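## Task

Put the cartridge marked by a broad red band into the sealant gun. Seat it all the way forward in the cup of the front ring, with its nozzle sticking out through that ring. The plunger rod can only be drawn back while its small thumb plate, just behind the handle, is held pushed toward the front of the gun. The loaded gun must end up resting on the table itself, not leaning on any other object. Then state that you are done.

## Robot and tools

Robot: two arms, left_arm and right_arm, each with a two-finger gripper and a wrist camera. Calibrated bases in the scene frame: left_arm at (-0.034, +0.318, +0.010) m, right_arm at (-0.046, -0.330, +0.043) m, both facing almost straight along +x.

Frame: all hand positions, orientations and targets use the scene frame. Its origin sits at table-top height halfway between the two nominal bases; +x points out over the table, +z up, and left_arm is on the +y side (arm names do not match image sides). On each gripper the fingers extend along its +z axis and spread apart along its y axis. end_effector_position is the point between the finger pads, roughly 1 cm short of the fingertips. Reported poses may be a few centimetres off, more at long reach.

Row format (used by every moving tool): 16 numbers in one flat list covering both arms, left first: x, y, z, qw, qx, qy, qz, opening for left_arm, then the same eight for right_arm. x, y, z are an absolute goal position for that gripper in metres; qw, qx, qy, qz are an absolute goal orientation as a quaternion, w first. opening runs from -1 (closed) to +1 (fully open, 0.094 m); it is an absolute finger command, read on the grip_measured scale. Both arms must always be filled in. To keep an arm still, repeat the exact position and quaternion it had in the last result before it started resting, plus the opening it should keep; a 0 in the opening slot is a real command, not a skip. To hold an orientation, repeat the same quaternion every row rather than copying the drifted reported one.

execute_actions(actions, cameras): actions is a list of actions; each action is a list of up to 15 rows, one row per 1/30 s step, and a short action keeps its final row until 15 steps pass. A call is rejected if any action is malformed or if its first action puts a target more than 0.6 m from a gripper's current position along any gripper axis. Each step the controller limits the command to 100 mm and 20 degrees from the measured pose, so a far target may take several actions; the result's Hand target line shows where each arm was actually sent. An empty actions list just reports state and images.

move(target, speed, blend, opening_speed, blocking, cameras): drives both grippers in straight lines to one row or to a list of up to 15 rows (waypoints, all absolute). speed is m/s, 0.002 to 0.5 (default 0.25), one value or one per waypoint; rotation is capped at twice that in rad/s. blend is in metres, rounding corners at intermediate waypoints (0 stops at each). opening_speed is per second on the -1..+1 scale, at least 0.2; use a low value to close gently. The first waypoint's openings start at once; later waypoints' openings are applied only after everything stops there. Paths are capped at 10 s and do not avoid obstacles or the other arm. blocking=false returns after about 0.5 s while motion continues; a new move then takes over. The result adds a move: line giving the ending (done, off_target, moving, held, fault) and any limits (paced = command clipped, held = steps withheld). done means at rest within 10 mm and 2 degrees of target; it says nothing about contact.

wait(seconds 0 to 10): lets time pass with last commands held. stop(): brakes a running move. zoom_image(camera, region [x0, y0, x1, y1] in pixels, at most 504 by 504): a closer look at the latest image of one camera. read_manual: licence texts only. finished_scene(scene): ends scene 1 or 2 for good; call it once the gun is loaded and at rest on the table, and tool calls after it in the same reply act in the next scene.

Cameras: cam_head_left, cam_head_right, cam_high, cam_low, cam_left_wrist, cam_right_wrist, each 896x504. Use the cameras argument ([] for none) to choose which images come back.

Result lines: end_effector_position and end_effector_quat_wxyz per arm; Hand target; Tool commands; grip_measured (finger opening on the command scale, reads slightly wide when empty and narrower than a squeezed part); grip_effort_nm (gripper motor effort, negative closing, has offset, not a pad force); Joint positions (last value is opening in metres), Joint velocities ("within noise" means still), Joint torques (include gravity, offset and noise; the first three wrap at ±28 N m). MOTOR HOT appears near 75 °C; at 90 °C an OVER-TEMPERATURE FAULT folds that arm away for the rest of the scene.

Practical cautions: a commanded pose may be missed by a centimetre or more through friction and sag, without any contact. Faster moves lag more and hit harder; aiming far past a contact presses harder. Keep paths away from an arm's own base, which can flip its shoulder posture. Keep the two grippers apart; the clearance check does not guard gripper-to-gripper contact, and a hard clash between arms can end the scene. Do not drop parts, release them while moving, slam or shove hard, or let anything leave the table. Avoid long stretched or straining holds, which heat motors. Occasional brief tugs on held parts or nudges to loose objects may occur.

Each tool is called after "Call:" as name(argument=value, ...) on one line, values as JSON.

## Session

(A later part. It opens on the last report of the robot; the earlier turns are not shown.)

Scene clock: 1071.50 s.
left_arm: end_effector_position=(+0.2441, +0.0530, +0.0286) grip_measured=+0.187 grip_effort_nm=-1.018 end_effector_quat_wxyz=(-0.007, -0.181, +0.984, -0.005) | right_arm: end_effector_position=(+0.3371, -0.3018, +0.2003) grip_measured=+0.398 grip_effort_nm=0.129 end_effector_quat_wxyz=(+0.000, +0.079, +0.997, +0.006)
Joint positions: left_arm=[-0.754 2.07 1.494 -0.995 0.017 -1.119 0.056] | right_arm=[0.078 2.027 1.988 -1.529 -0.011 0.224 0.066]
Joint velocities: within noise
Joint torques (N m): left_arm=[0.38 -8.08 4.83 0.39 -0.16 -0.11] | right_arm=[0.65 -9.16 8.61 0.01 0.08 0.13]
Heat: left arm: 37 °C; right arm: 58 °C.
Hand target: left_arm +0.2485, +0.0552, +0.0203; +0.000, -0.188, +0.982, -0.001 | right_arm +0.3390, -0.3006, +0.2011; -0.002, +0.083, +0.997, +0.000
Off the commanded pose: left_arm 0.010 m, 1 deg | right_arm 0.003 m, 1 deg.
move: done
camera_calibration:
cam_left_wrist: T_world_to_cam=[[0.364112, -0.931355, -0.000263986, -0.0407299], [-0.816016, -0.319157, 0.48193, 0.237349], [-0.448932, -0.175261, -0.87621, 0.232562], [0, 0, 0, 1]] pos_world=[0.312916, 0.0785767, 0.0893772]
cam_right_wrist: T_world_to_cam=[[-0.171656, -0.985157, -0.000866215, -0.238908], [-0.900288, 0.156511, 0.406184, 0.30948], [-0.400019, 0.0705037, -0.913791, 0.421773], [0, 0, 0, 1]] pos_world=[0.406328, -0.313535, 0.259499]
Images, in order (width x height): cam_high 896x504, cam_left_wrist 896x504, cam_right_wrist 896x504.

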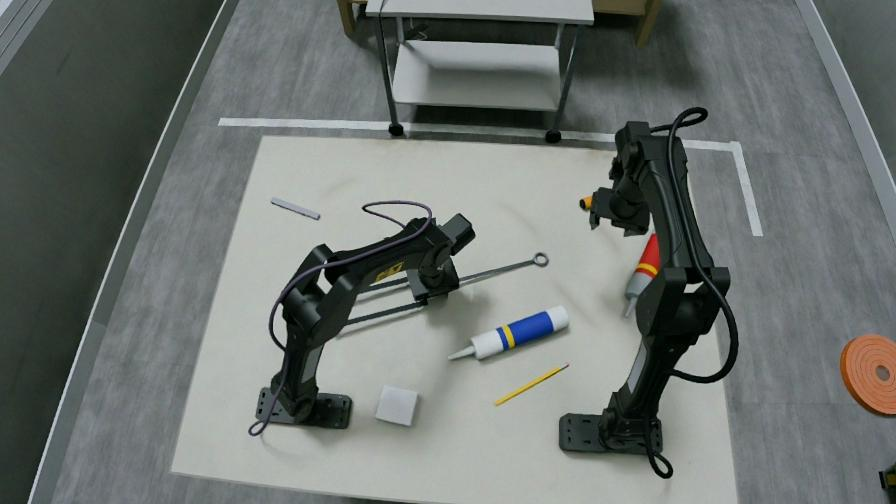

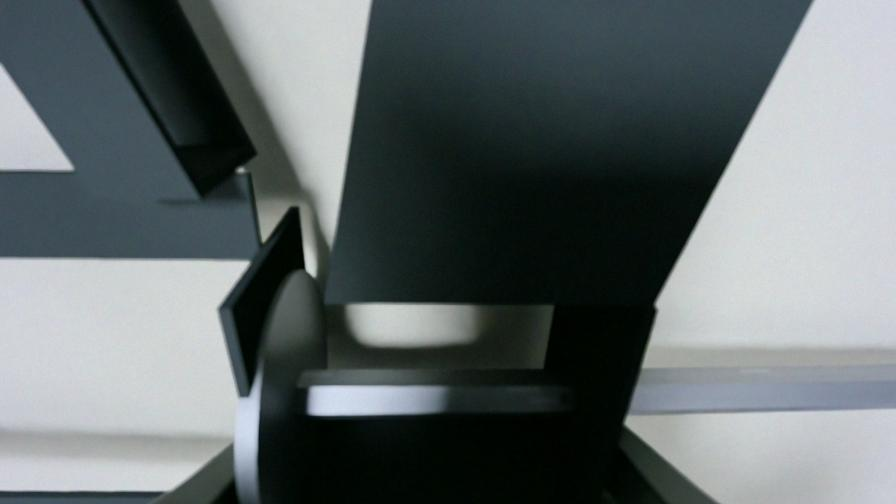

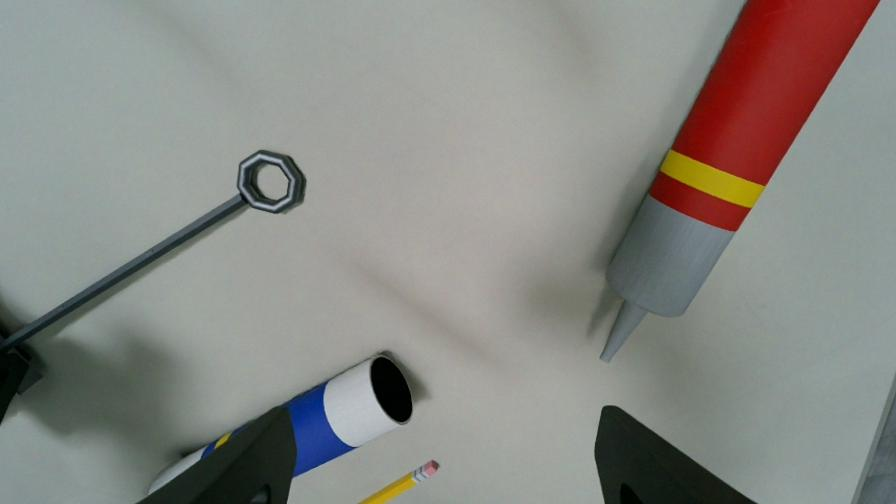

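Call:
move(target=[[0.2460, 0.0540, 0.022, 0, -0.1870, 0.9824, 0, 0.7, 0.345, -0.40, 0.20, 0, 0.2147, 0.9767, 0, 0.8],[0.2480, 0.0540, 0.12, 0, -0.1870, 0.9824, 0, 0.7, 0.345, -0.44, 0.17, 0, 0.2147, 0.9767, 0, 0.8],[0.2200, 0.3300, 0.20, 0, 0.1564, 0.9877, 0, 0.7, 0.345, -0.4500, 0.13, 0, 0.2147, 0.9767, 0, 0.8]], speed=[0.1,0.12,0.25], opening_speed=1.0, cameras=["cam_left_wrist","cam_right_wrist","cam_high","cam_low"])

Scene clock: 1142.67 s.
left_arm: end_effector_position=(+0.2215, +0.3275, +0.1847) grip_measured=+0.698 grip_effort_nm=0.100 end_effector_quat_wxyz=(-0.020, +0.148, +0.989, -0.004) | right_arm: end_effector_position=(+0.3445, -0.4447, +0.1400) grip_measured=+0.798 grip_effort_nm=0.134 end_effector_quat_wxyz=(+0.006, +0.223, +0.975, +0.005)
Joint positions: left_arm=[0.035 1.561 1.482 -1.533 0 0.331 0.08] | right_arm=[-0.281 2.095 1.848 -1.313 -0.011 0.155 0.084]
Joint velocities: within noise
Joint torques (N m): left_arm=[0.28 -7.31 8.24 -0.15 0.04 0.16] | right_arm=[-0.69 -9.89 5.22 0.4 0.03 -0.17]
Heat: left arm: 36 °C; right arm: 48 °C.
Hand target: left_arm +0.2203, +0.3283, +0.2000; -0.001, +0.153, +0.988, -0.002 | right_arm +0.3439, -0.4487, +0.1300; -0.001, +0.219, +0.976, +0.003
Off the commanded pose: left_arm 0.016 m, 3 deg | right_arm 0.011 m, 1 deg.
move: off_target (left_arm, right_arm)
camera_calibration:
cam_left_wrist: T_world_to_cam=[[-0.284441, -0.958674, 0.00607276, 0.374571], [-0.827903, 0.248825, 0.502655, 0.0440755], [-0.483393, 0.137948, -0.864466, 0.310142], [0, 0, 0, 1]] pos_world=[0.292954, 0.305341, 0.243678]
cam_right_wrist: T_world_to_cam=[[-0.446115, -0.894972, -0.00243801, -0.243615], [-0.821794, 0.408556, 0.39716, 0.449331], [-0.354451, 0.179183, -0.917746, 0.412931], [0, 0, 0, 1]] pos_world=[0.406941, -0.475596, 0.199915]
Images, in order (width x height): cam_high 896x504, cam_low 896x504, cam_left_wrist 896x504, cam_right_wrist 896x504.

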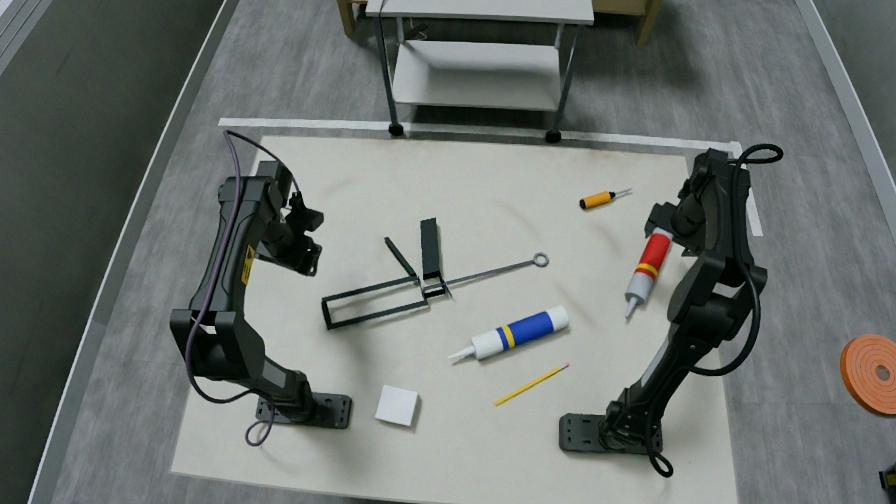

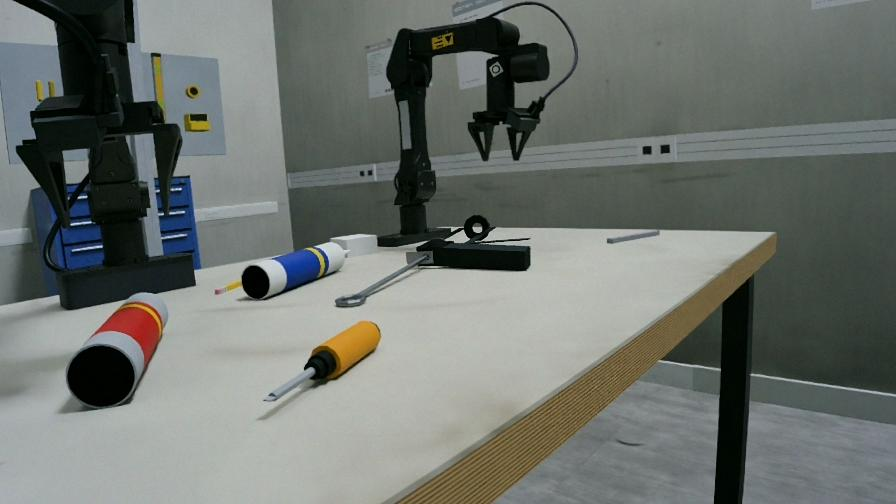

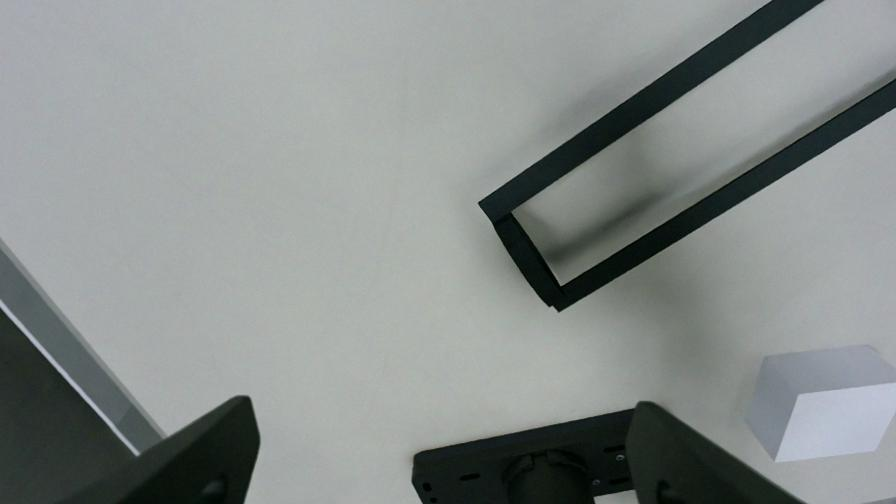

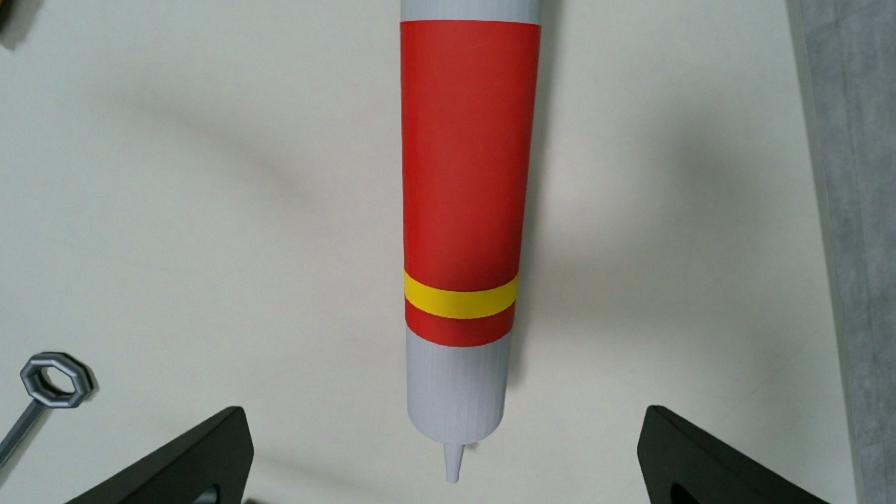

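Call:
move(target=[[0.2200, 0.3300, 0.20, 0, 0.1564, 0.9877, 0, 0.7, 0.339, -0.452, 0.07, 0, 0.2190, 0.9757, 0, 0.8],[0.2200, 0.3300, 0.20, 0, 0.1564, 0.9877, 0, 0.7, 0.3375, -0.452, 0.018, 0, 0.2190, 0.9757, 0, 0.8]], speed=0.1, cameras=["cam_right_wrist","cam_low"])

Scene clock: 1166.50 s.
left_arm: end_effector_position=(+0.2215, +0.3275, +0.1847) grip_measured=+0.698 grip_effort_nm=0.105 end_effector_quat_wxyz=(-0.020, +0.154, +0.988, -0.004) | right_arm: end_effector_position=(+0.3391, -0.4440, +0.0251) grip_measured=+0.798 grip_effort_nm=0.134 end_effector_quat_wxyz=(+0.002, +0.219, +0.976, +0.005)
Joint positions: left_arm=[0.035 1.561 1.482 -1.533 0 0.342 0.08] | right_arm=[-0.283 2.181 1.514 -0.9 -0.01 0.146 0.084]
Joint velocities: within noise
Joint torques (N m): left_arm=[0.65 -7.75 7.88 -0.12 -0.01 0.14] | right_arm=[-0.8 -10.56 5.08 0.39 0.08 -0.18]
Heat: left arm: 36 °C; right arm: 49 °C.
Hand target: left_arm +0.2200, +0.3292, +0.1994; +0.000, +0.157, +0.988, +0.000 | right_arm +0.3367, -0.4490, +0.0182; +0.000, +0.216, +0.976, +0.000
Off the commanded pose: left_arm 0.016 m, 2 deg | right_arm 0.011 m, 1 deg.
move: off_target (left_arm, right_arm)
camera_calibration:
cam_right_wrist: T_world_to_cam=[[-0.439256, -0.898362, 0.000373908, -0.249579], [-0.821809, 0.401994, 0.403771, 0.487156], [-0.362882, 0.177051, -0.91486, 0.307203], [0, 0, 0, 1]] pos_world=[0.402199, -0.474437, 0.0844416]
Images, in order (width x height): cam_low 896x504, cam_right_wrist 896x504.

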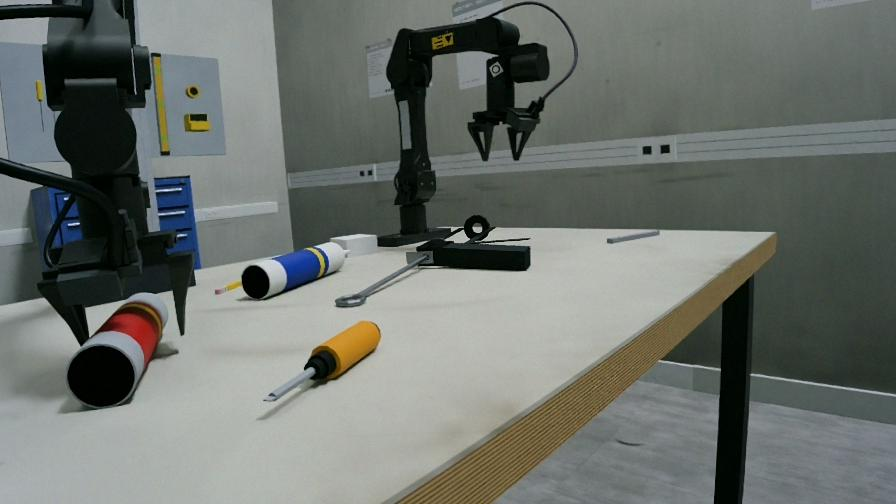

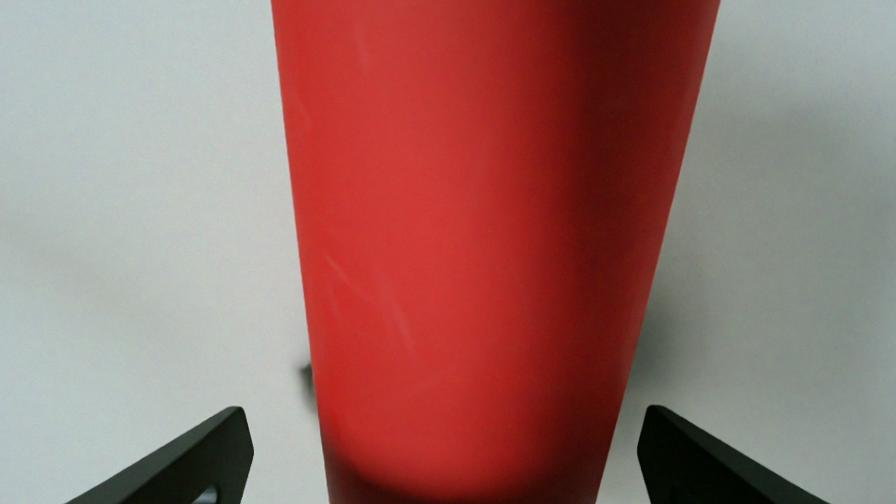

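Call:
move(target=[[0.2200, 0.3300, 0.20, 0, 0.1564, 0.9877, 0, 0.7, 0.3375, -0.452, 0.018, 0, 0.2190, 0.9757, 0, -0.1],[0.2200, 0.3300, 0.20, 0, 0.1564, 0.9877, 0, 0.7, 0.3375, -0.430, 0.14, 0, 0.2190, 0.9757, 0, -0.1]], speed=0.12, opening_speed=0.5)

Scene clock: 1180.97 s.
left_arm: end_effector_position=(+0.2215, +0.3275, +0.1847) grip_measured=+0.698 grip_effort_nm=0.105 end_effector_quat_wxyz=(-0.020, +0.154, +0.988, -0.004) | right_arm: end_effector_position=(+0.3283, -0.4298, +0.1101) grip_measured=+0.028 grip_effort_nm=-1.009 end_effector_quat_wxyz=(-0.039, +0.212, +0.976, +0.006)
Joint positions: left_arm=[0.035 1.561 1.482 -1.533 0 0.342 0.08] | right_arm=[-0.255 2.113 1.754 -1.29 -0.008 0.159 0.048]
Joint velocities: within noise
Joint torques (N m): left_arm=[0.53 -7.8 7.94 -0.1 -0.02 0.16] | right_arm=[0.4 -15.64 9.73 -0.12 0.06 0.13]
Heat: left arm: 36 °C; right arm: 50 °C.
Hand target: left_arm +0.2199, +0.3294, +0.1994; +0.000, +0.157, +0.988, +0.000 | right_arm +0.3372, -0.4314, +0.1391; +0.000, +0.217, +0.976, +0.000
Off the commanded pose: left_arm 0.016 m, 2 deg | right_arm 0.031 m, 5 deg.
move: off_target (left_arm, right_arm)
camera_calibration:
cam_left_wrist: T_world_to_cam=[[-0.29471, -0.955565, 0.00649555, 0.375749], [-0.825194, 0.257918, 0.502527, 0.0405217], [-0.481872, 0.142739, -0.864537, 0.308249], [0, 0, 0, 1]] pos_world=[0.292712, 0.304602, 0.243689]
cam_right_wrist: T_world_to_cam=[[-0.426122, -0.904527, 0.0158149, -0.250281], [-0.792589, 0.381702, 0.475507, 0.411999], [-0.436146, 0.190089, -0.87957, 0.404367], [0, 0, 0, 1]] pos_world=[0.396259, -0.460513, 0.163719]

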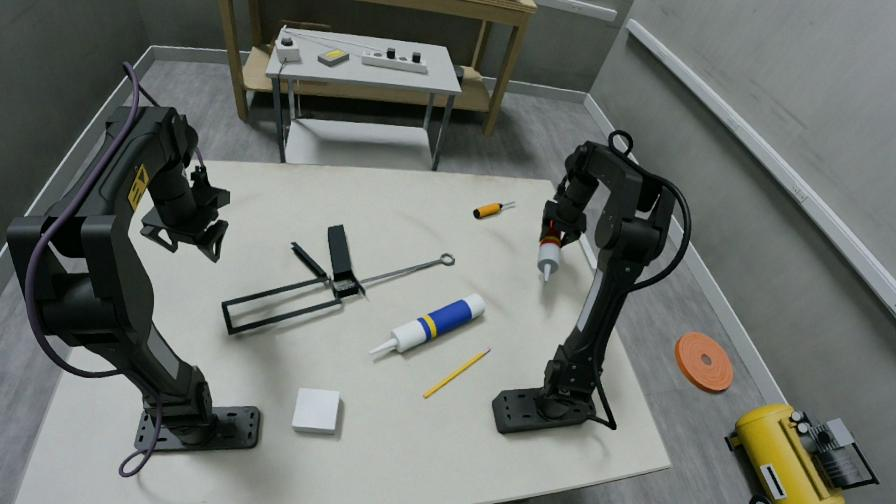

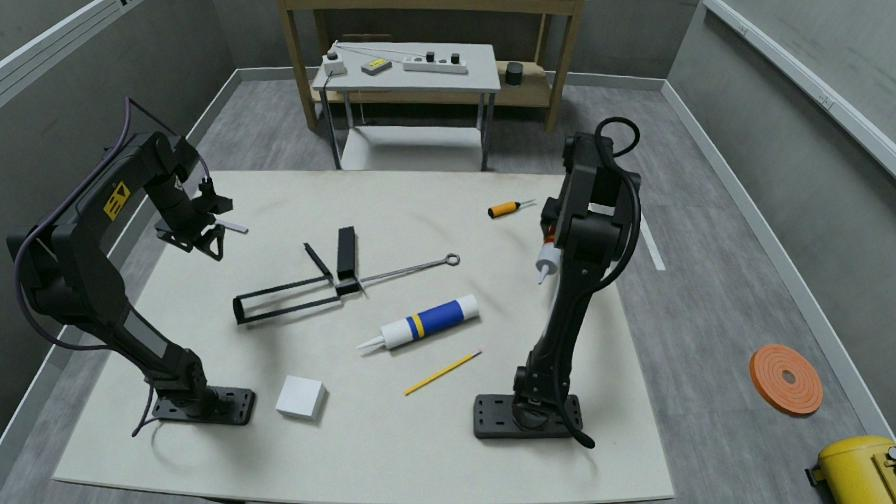

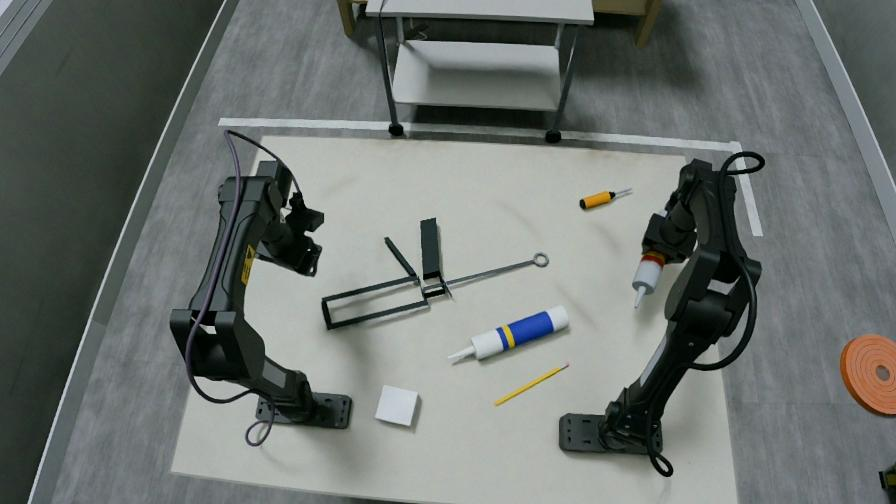

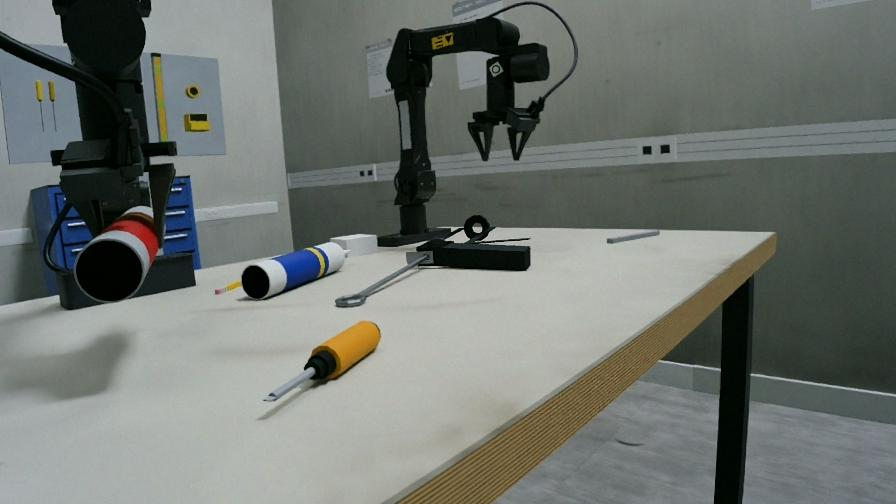

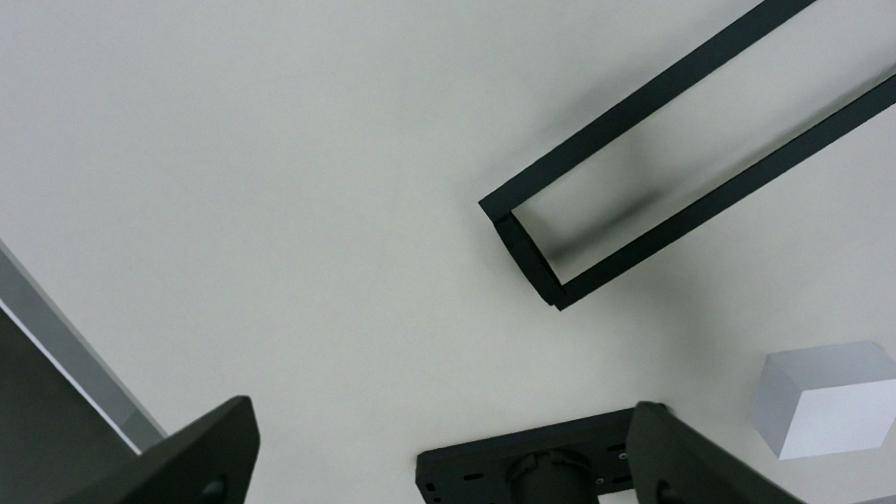

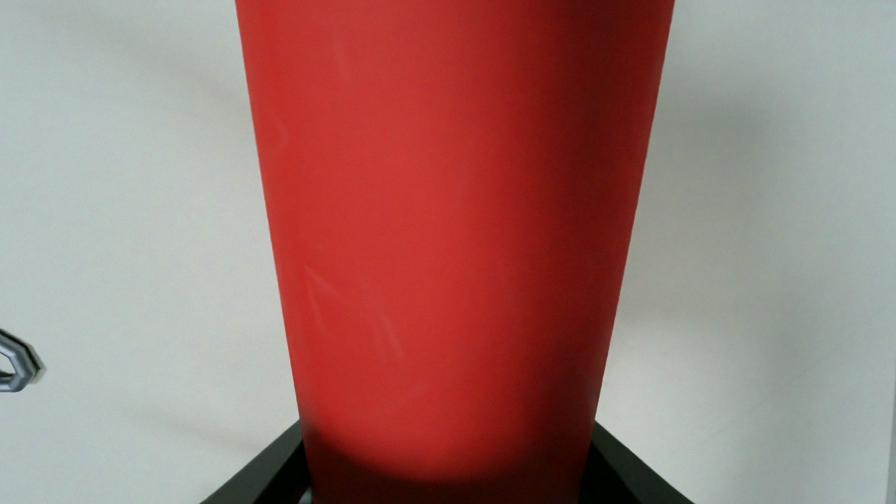

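Call:
move(target=[[0.2200, 0.3300, 0.20, 0, 0.1564, 0.9877, 0, 0.7, 0.320, -0.330, 0.18, 0, 0.3400, 0.9404, 0, -0.1],[0.2200, 0.3300, 0.20, 0, 0.1564, 0.9877, 0, 0.7, 0.2250, -0.040, 0.17, 0, 0.5664, 0.8241, 0, -0.1],[0.2200, 0.3300, 0.20, 0, 0.1564, 0.9877, 0, 0.7, 0.2200, -0.033, 0.10, 0, 0.5664, 0.8241, 0, -0.1]], speed=0.15)

Call:
zoom_image(camera="cam_high", region=[310, 200, 600, 380])

Scene clock: 1208.00 s.
left_arm: end_effector_position=(+0.2215, +0.3290, +0.1847) grip_measured=+0.698 grip_effort_nm=0.105 end_effector_quat_wxyz=(-0.020, +0.152, +0.988, -0.004) | right_arm: end_effector_position=(+0.2176, -0.0341, +0.0956) grip_measured=+0.028 grip_effort_nm=-1.009 end_effector_quat_wxyz=(-0.008, +0.561, +0.828, -0.008)
Joint positions: left_arm=[0.041 1.561 1.482 -1.533 0 0.343 0.08] | right_arm=[0.848 2.096 1.673 -1.166 -0.013 2.026 0.048]
Joint velocities: within noise
Joint torques (N m): left_arm=[0.62 -7.79 7.86 -0.09 -0.01 0.14] | right_arm=[0.62 -12.07 6.16 0.15 0.18 0.14]
Heat: left arm: 36 °C; right arm: 56 °C.
Hand target: left_arm +0.2199, +0.3308, +0.1994; +0.000, +0.155, +0.988, +0.000 | right_arm +0.2186, -0.0342, +0.0997; +0.004, +0.565, +0.825, -0.004
Off the commanded pose: left_arm 0.015 m, 2 deg | right_arm 0.005 m, 1 deg.
move: off_target (left_arm)
camera_calibration:
cam_left_wrist: T_world_to_cam=[[-0.290308, -0.956911, 0.00655582, 0.376687], [-0.826374, 0.254148, 0.502508, 0.0415708], [-0.482522, 0.140465, -0.864548, 0.30889], [0, 0, 0, 1]] pos_world=[0.292754, 0.306503, 0.243691]
cam_right_wrist: T_world_to_cam=[[-0.933332, -0.357561, 0.0322703, 0.188186], [-0.314273, 0.857165, 0.408044, 0.0986906], [-0.173562, 0.370699, -0.912392, 0.220255], [0, 0, 0, 1]] pos_world=[0.244884, -0.0989543, 0.154616]

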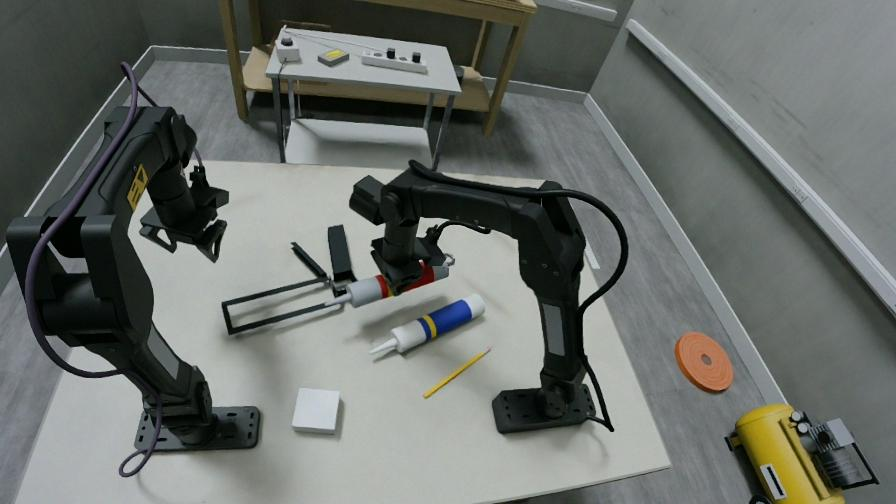

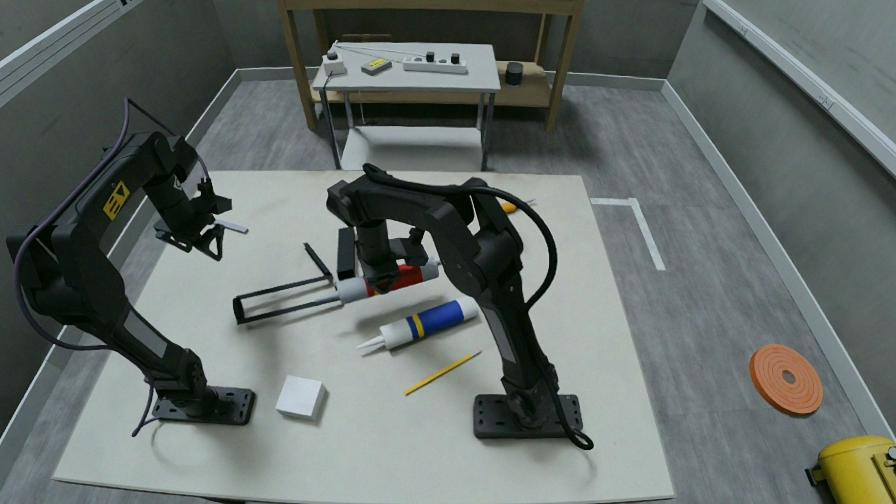

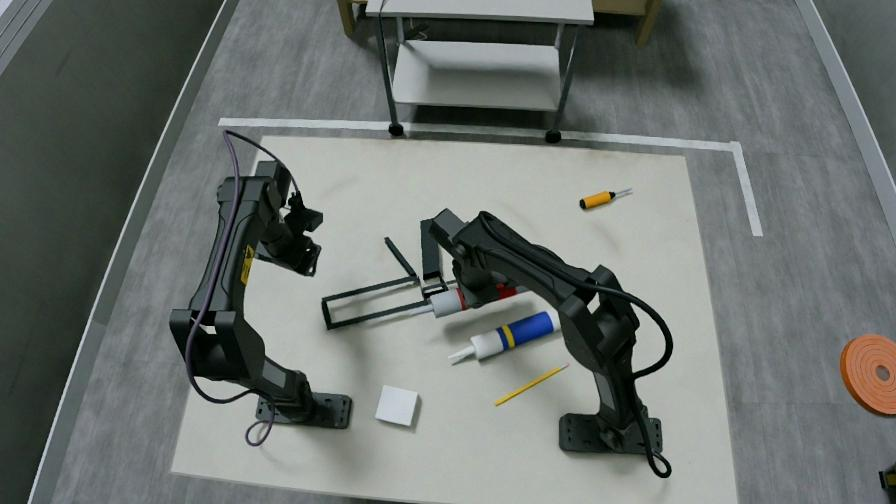

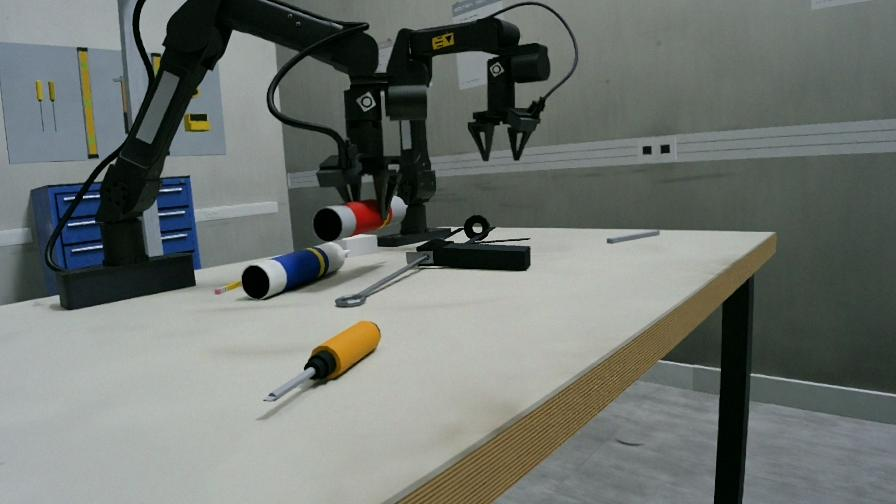

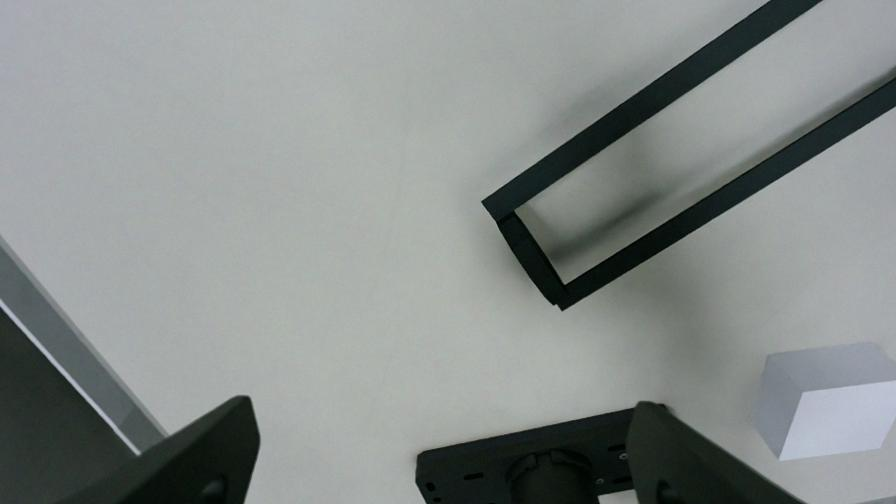

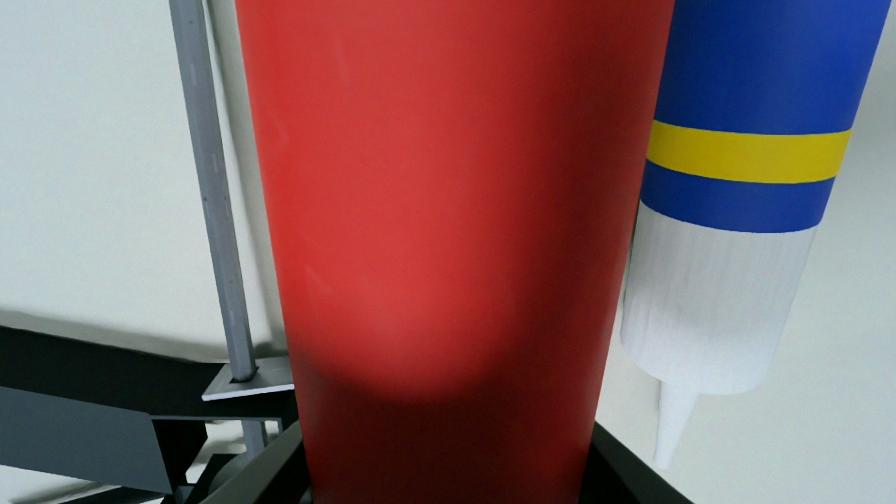

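Scaled by 1.738 from the camera's 896x504 image, which has a finer 1280x720 frame.

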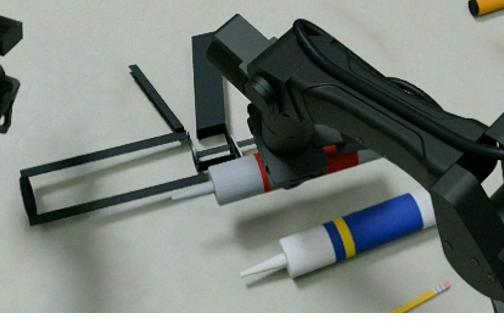

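Call:
move(target=[[0.2200, 0.3300, 0.20, 0, 0.1564, 0.9877, 0, 0.7, 0.2180, -0.035, 0.040, 0, 0.5664, 0.8241, 0, -0.1],[0.2200, 0.3300, 0.20, 0, 0.1564, 0.9877, 0, 0.7, 0.2180, -0.035, 0.022, 0, 0.5664, 0.8241, 0, -0.1]], speed=[0.1,0.04], cameras=["cam_low","cam_right_wrist","cam_high"])

Call:
zoom_image(camera="cam_high", region=[310, 200, 600, 380])

Scene clock: 1239.40 s.
left_arm: end_effector_position=(+0.2215, +0.3290, +0.1847) grip_measured=+0.698 grip_effort_nm=0.100 end_effector_quat_wxyz=(-0.020, +0.152, +0.988, -0.004) | right_arm: end_effector_position=(+0.2177, -0.0352, +0.0252) grip_measured=+0.028 grip_effort_nm=-1.009 end_effector_quat_wxyz=(-0.004, +0.565, +0.825, +0.001)
Joint positions: left_arm=[0.041 1.561 1.482 -1.533 0 0.343 0.08] | right_arm=[0.848 2.161 1.481 -0.891 -0.008 2.035 0.048]
Joint velocities: within noise
Joint torques (N m): left_arm=[0.24 -7.69 7.77 -0.11 -0.01 0.16] | right_arm=[0.28 -11.02 5.26 0.32 0.09 0.12]
Heat: left arm: 36 °C; right arm: 53 °C.
Hand target: left_arm +0.2199, +0.3299, +0.1994; +0.000, +0.156, +0.988, +0.000 | right_arm +0.2181, -0.0356, +0.0222; +0.001, +0.570, +0.822, +0.001
Off the commanded pose: left_arm 0.015 m, 2 deg | right_arm 0.003 m, 1 deg.
move: off_target (left_arm)
camera_calibration:
cam_right_wrist: T_world_to_cam=[[-0.936934, -0.349233, 0.0138418, 0.191729], [-0.312891, 0.855763, 0.41203, 0.127935], [-0.15574, 0.381714, -0.911065, 0.152918], [0, 0, 0, 1]] pos_world=[0.243482, -0.100895, 0.0839513]
Images, in order (width x height): cam_high 896x504, cam_low 896x504, cam_right_wrist 896x504.

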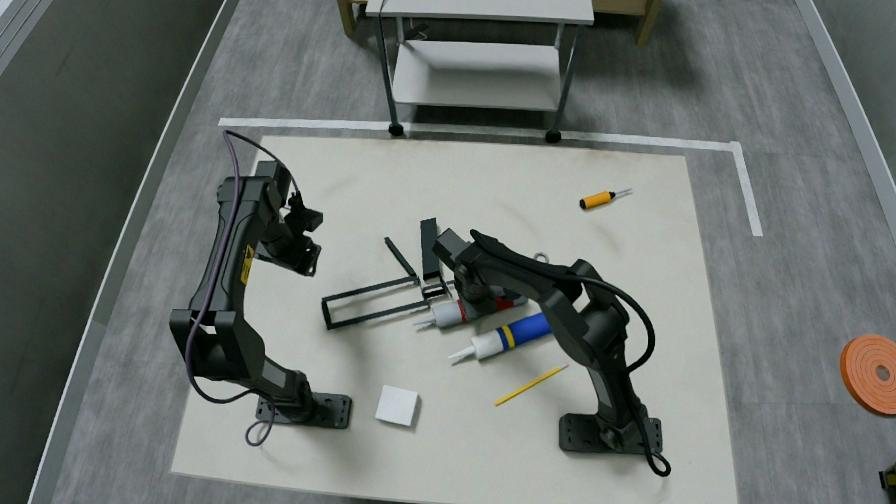

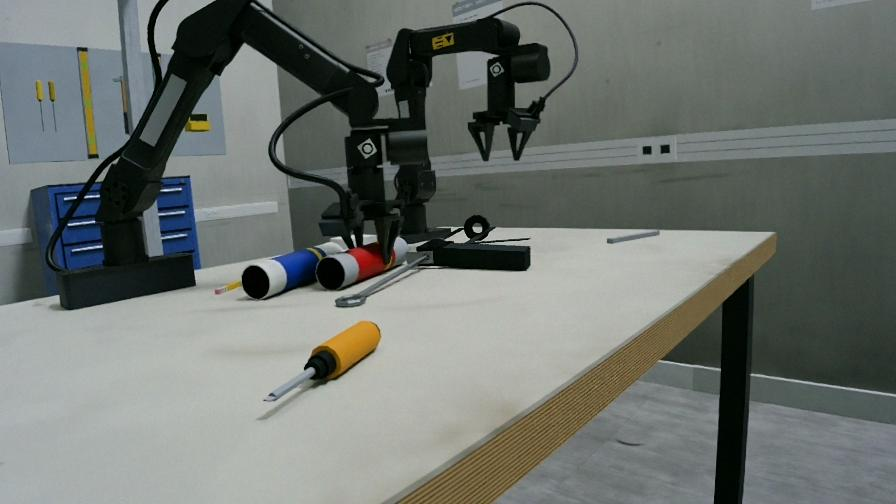

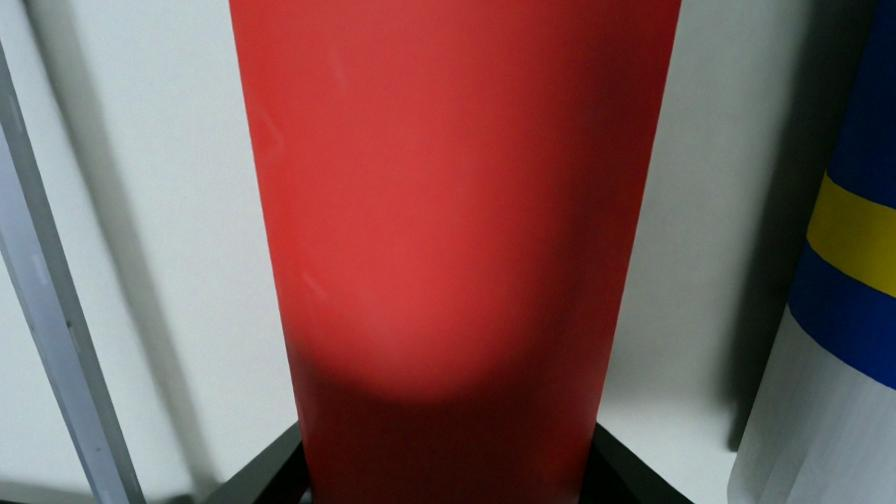

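Scaled by 1.738 from the camera's 896x504 image, which has a finer 1280x720 frame.

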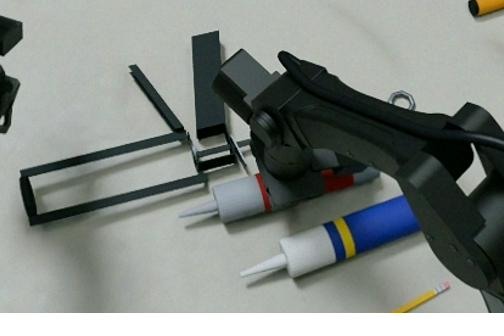

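Call:
move(target=[[0.2200, 0.3300, 0.20, 0, 0.1564, 0.9877, 0, 0.7, 0.2180, -0.035, 0.022, 0, 0.5664, 0.8241, 0, 0.25],[0.2200, 0.3300, 0.20, 0, 0.1564, 0.9877, 0, 0.7, 0.2190, -0.037, 0.13, 0, 0.5664, 0.8241, 0, 0.25],[0.2200, 0.3300, 0.20, 0, 0.1564, 0.9877, 0, 0.7, 0.29, -0.30, 0.20, 0, 0.34, 0.9404, 0, 0.25]], speed=[0.1,0.15,0.25], opening_speed=0.6)

Call:
zoom_image(camera="cam_high", region=[310, 200, 600, 380])

Scene clock: 1252.80 s.
left_arm: end_effector_position=(+0.2215, +0.3290, +0.1847) grip_measured=+0.698 grip_effort_nm=0.105 end_effector_quat_wxyz=(-0.020, +0.152, +0.988, -0.004) | right_arm: end_effector_position=(+0.2900, -0.2994, +0.1950) grip_measured=+0.248 grip_effort_nm=0.134 end_effector_quat_wxyz=(-0.005, +0.350, +0.937, +0.003)
Joint positions: left_arm=[0.041 1.561 1.482 -1.533 0 0.343 0.08] | right_arm=[0.094 1.833 1.699 -1.445 -0.01 0.797 0.059]
Joint velocities: within noise
Joint torques (N m): left_arm=[0.27 -7.79 7.72 -0.1 0.03 0.16] | right_arm=[0.32 -8.21 8.79 -0.02 -0.06 -0.17]
Heat: left arm: 36 °C; right arm: 50 °C.
Hand target: left_arm +0.2199, +0.3299, +0.1994; +0.000, +0.156, +0.988, +0.000 | right_arm +0.2919, -0.2972, +0.2002; -0.004, +0.341, +0.940, +0.006
Off the commanded pose: left_arm 0.015 m, 2 deg | right_arm 0.005 m, 1 deg.
move: off_target (left_arm)
camera_calibration:
cam_left_wrist: T_world_to_cam=[[-0.290308, -0.956911, 0.00655582, 0.376687], [-0.826374, 0.254148, 0.502508, 0.0415708], [-0.482522, 0.140465, -0.864548, 0.30889], [0, 0, 0, 1]] pos_world=[0.292754, 0.306503, 0.243691]
cam_right_wrist: T_world_to_cam=[[-0.666303, -0.745625, 0.00912269, -0.0314252], [-0.675408, 0.60865, 0.416376, 0.337024], [-0.316013, 0.271271, -0.909147, 0.432803], [0, 0, 0, 1]] pos_world=[0.343461, -0.345968, 0.253439]

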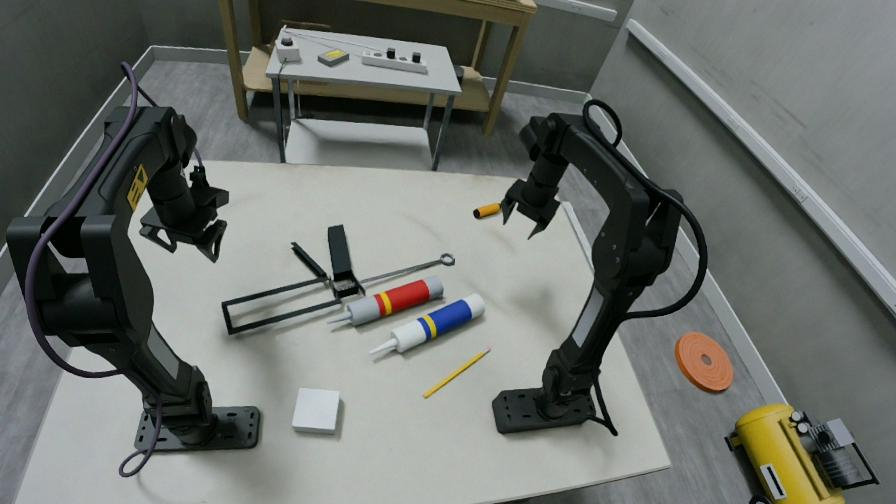

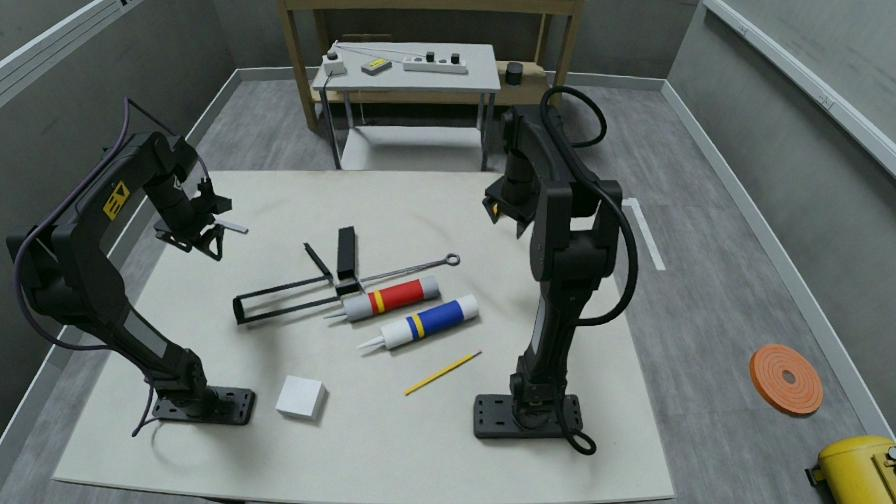

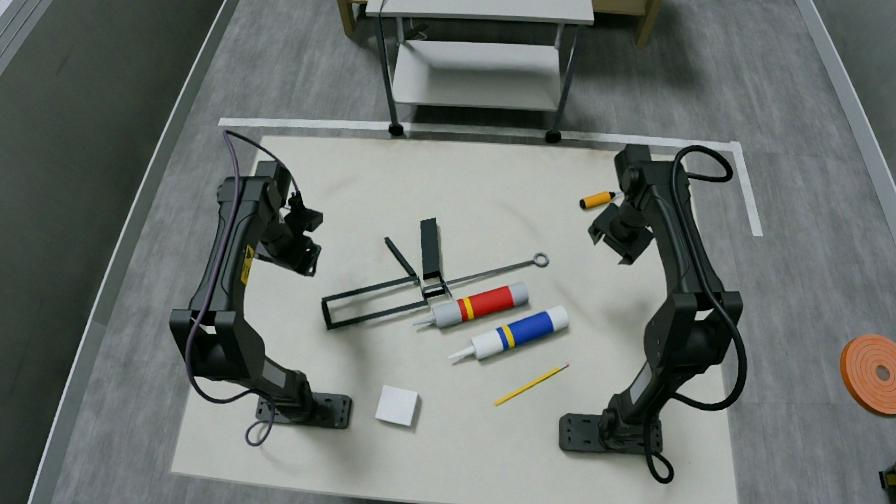

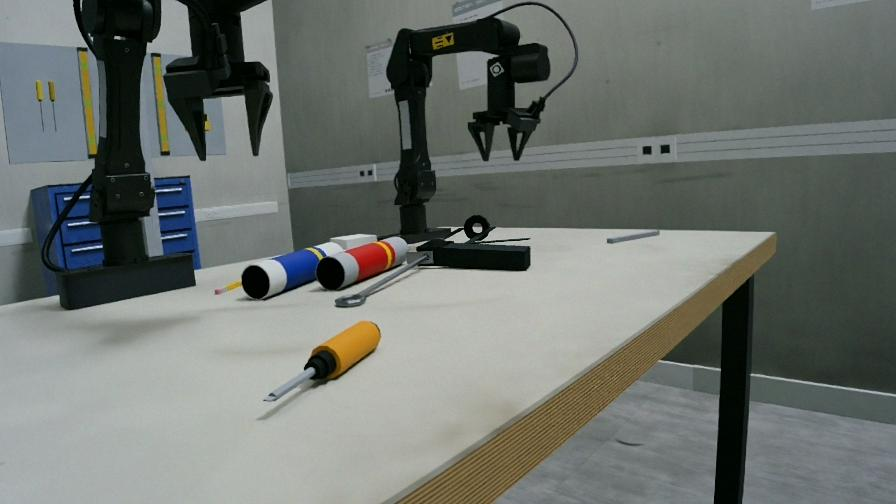

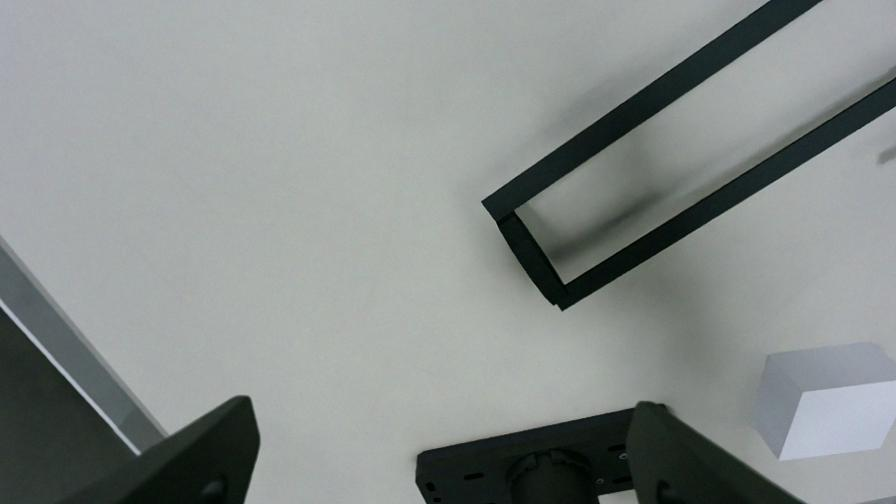

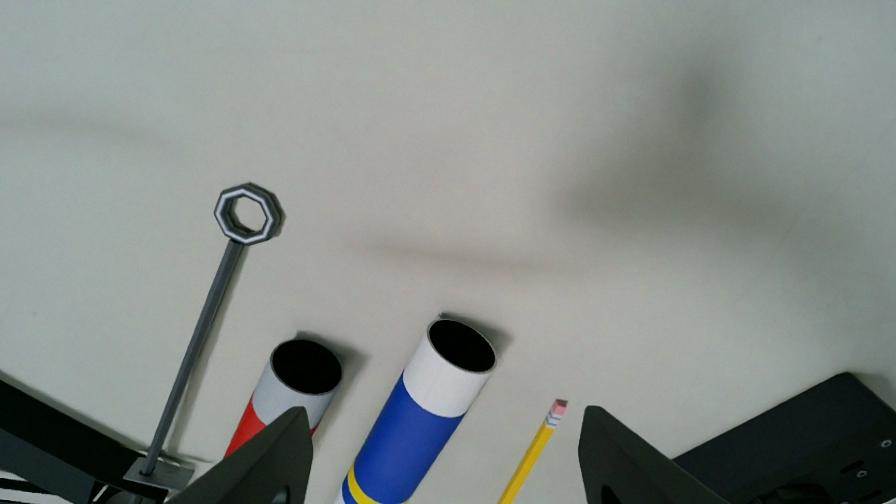

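Scaled by 1.738 from the camera's 896x504 image, which has a finer 1280x720 frame.

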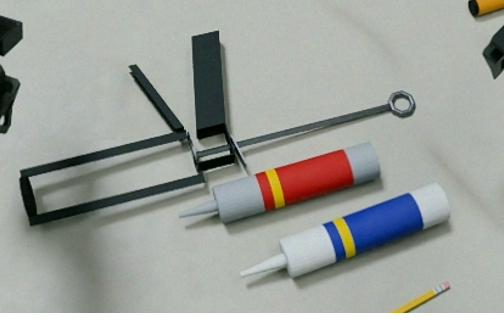

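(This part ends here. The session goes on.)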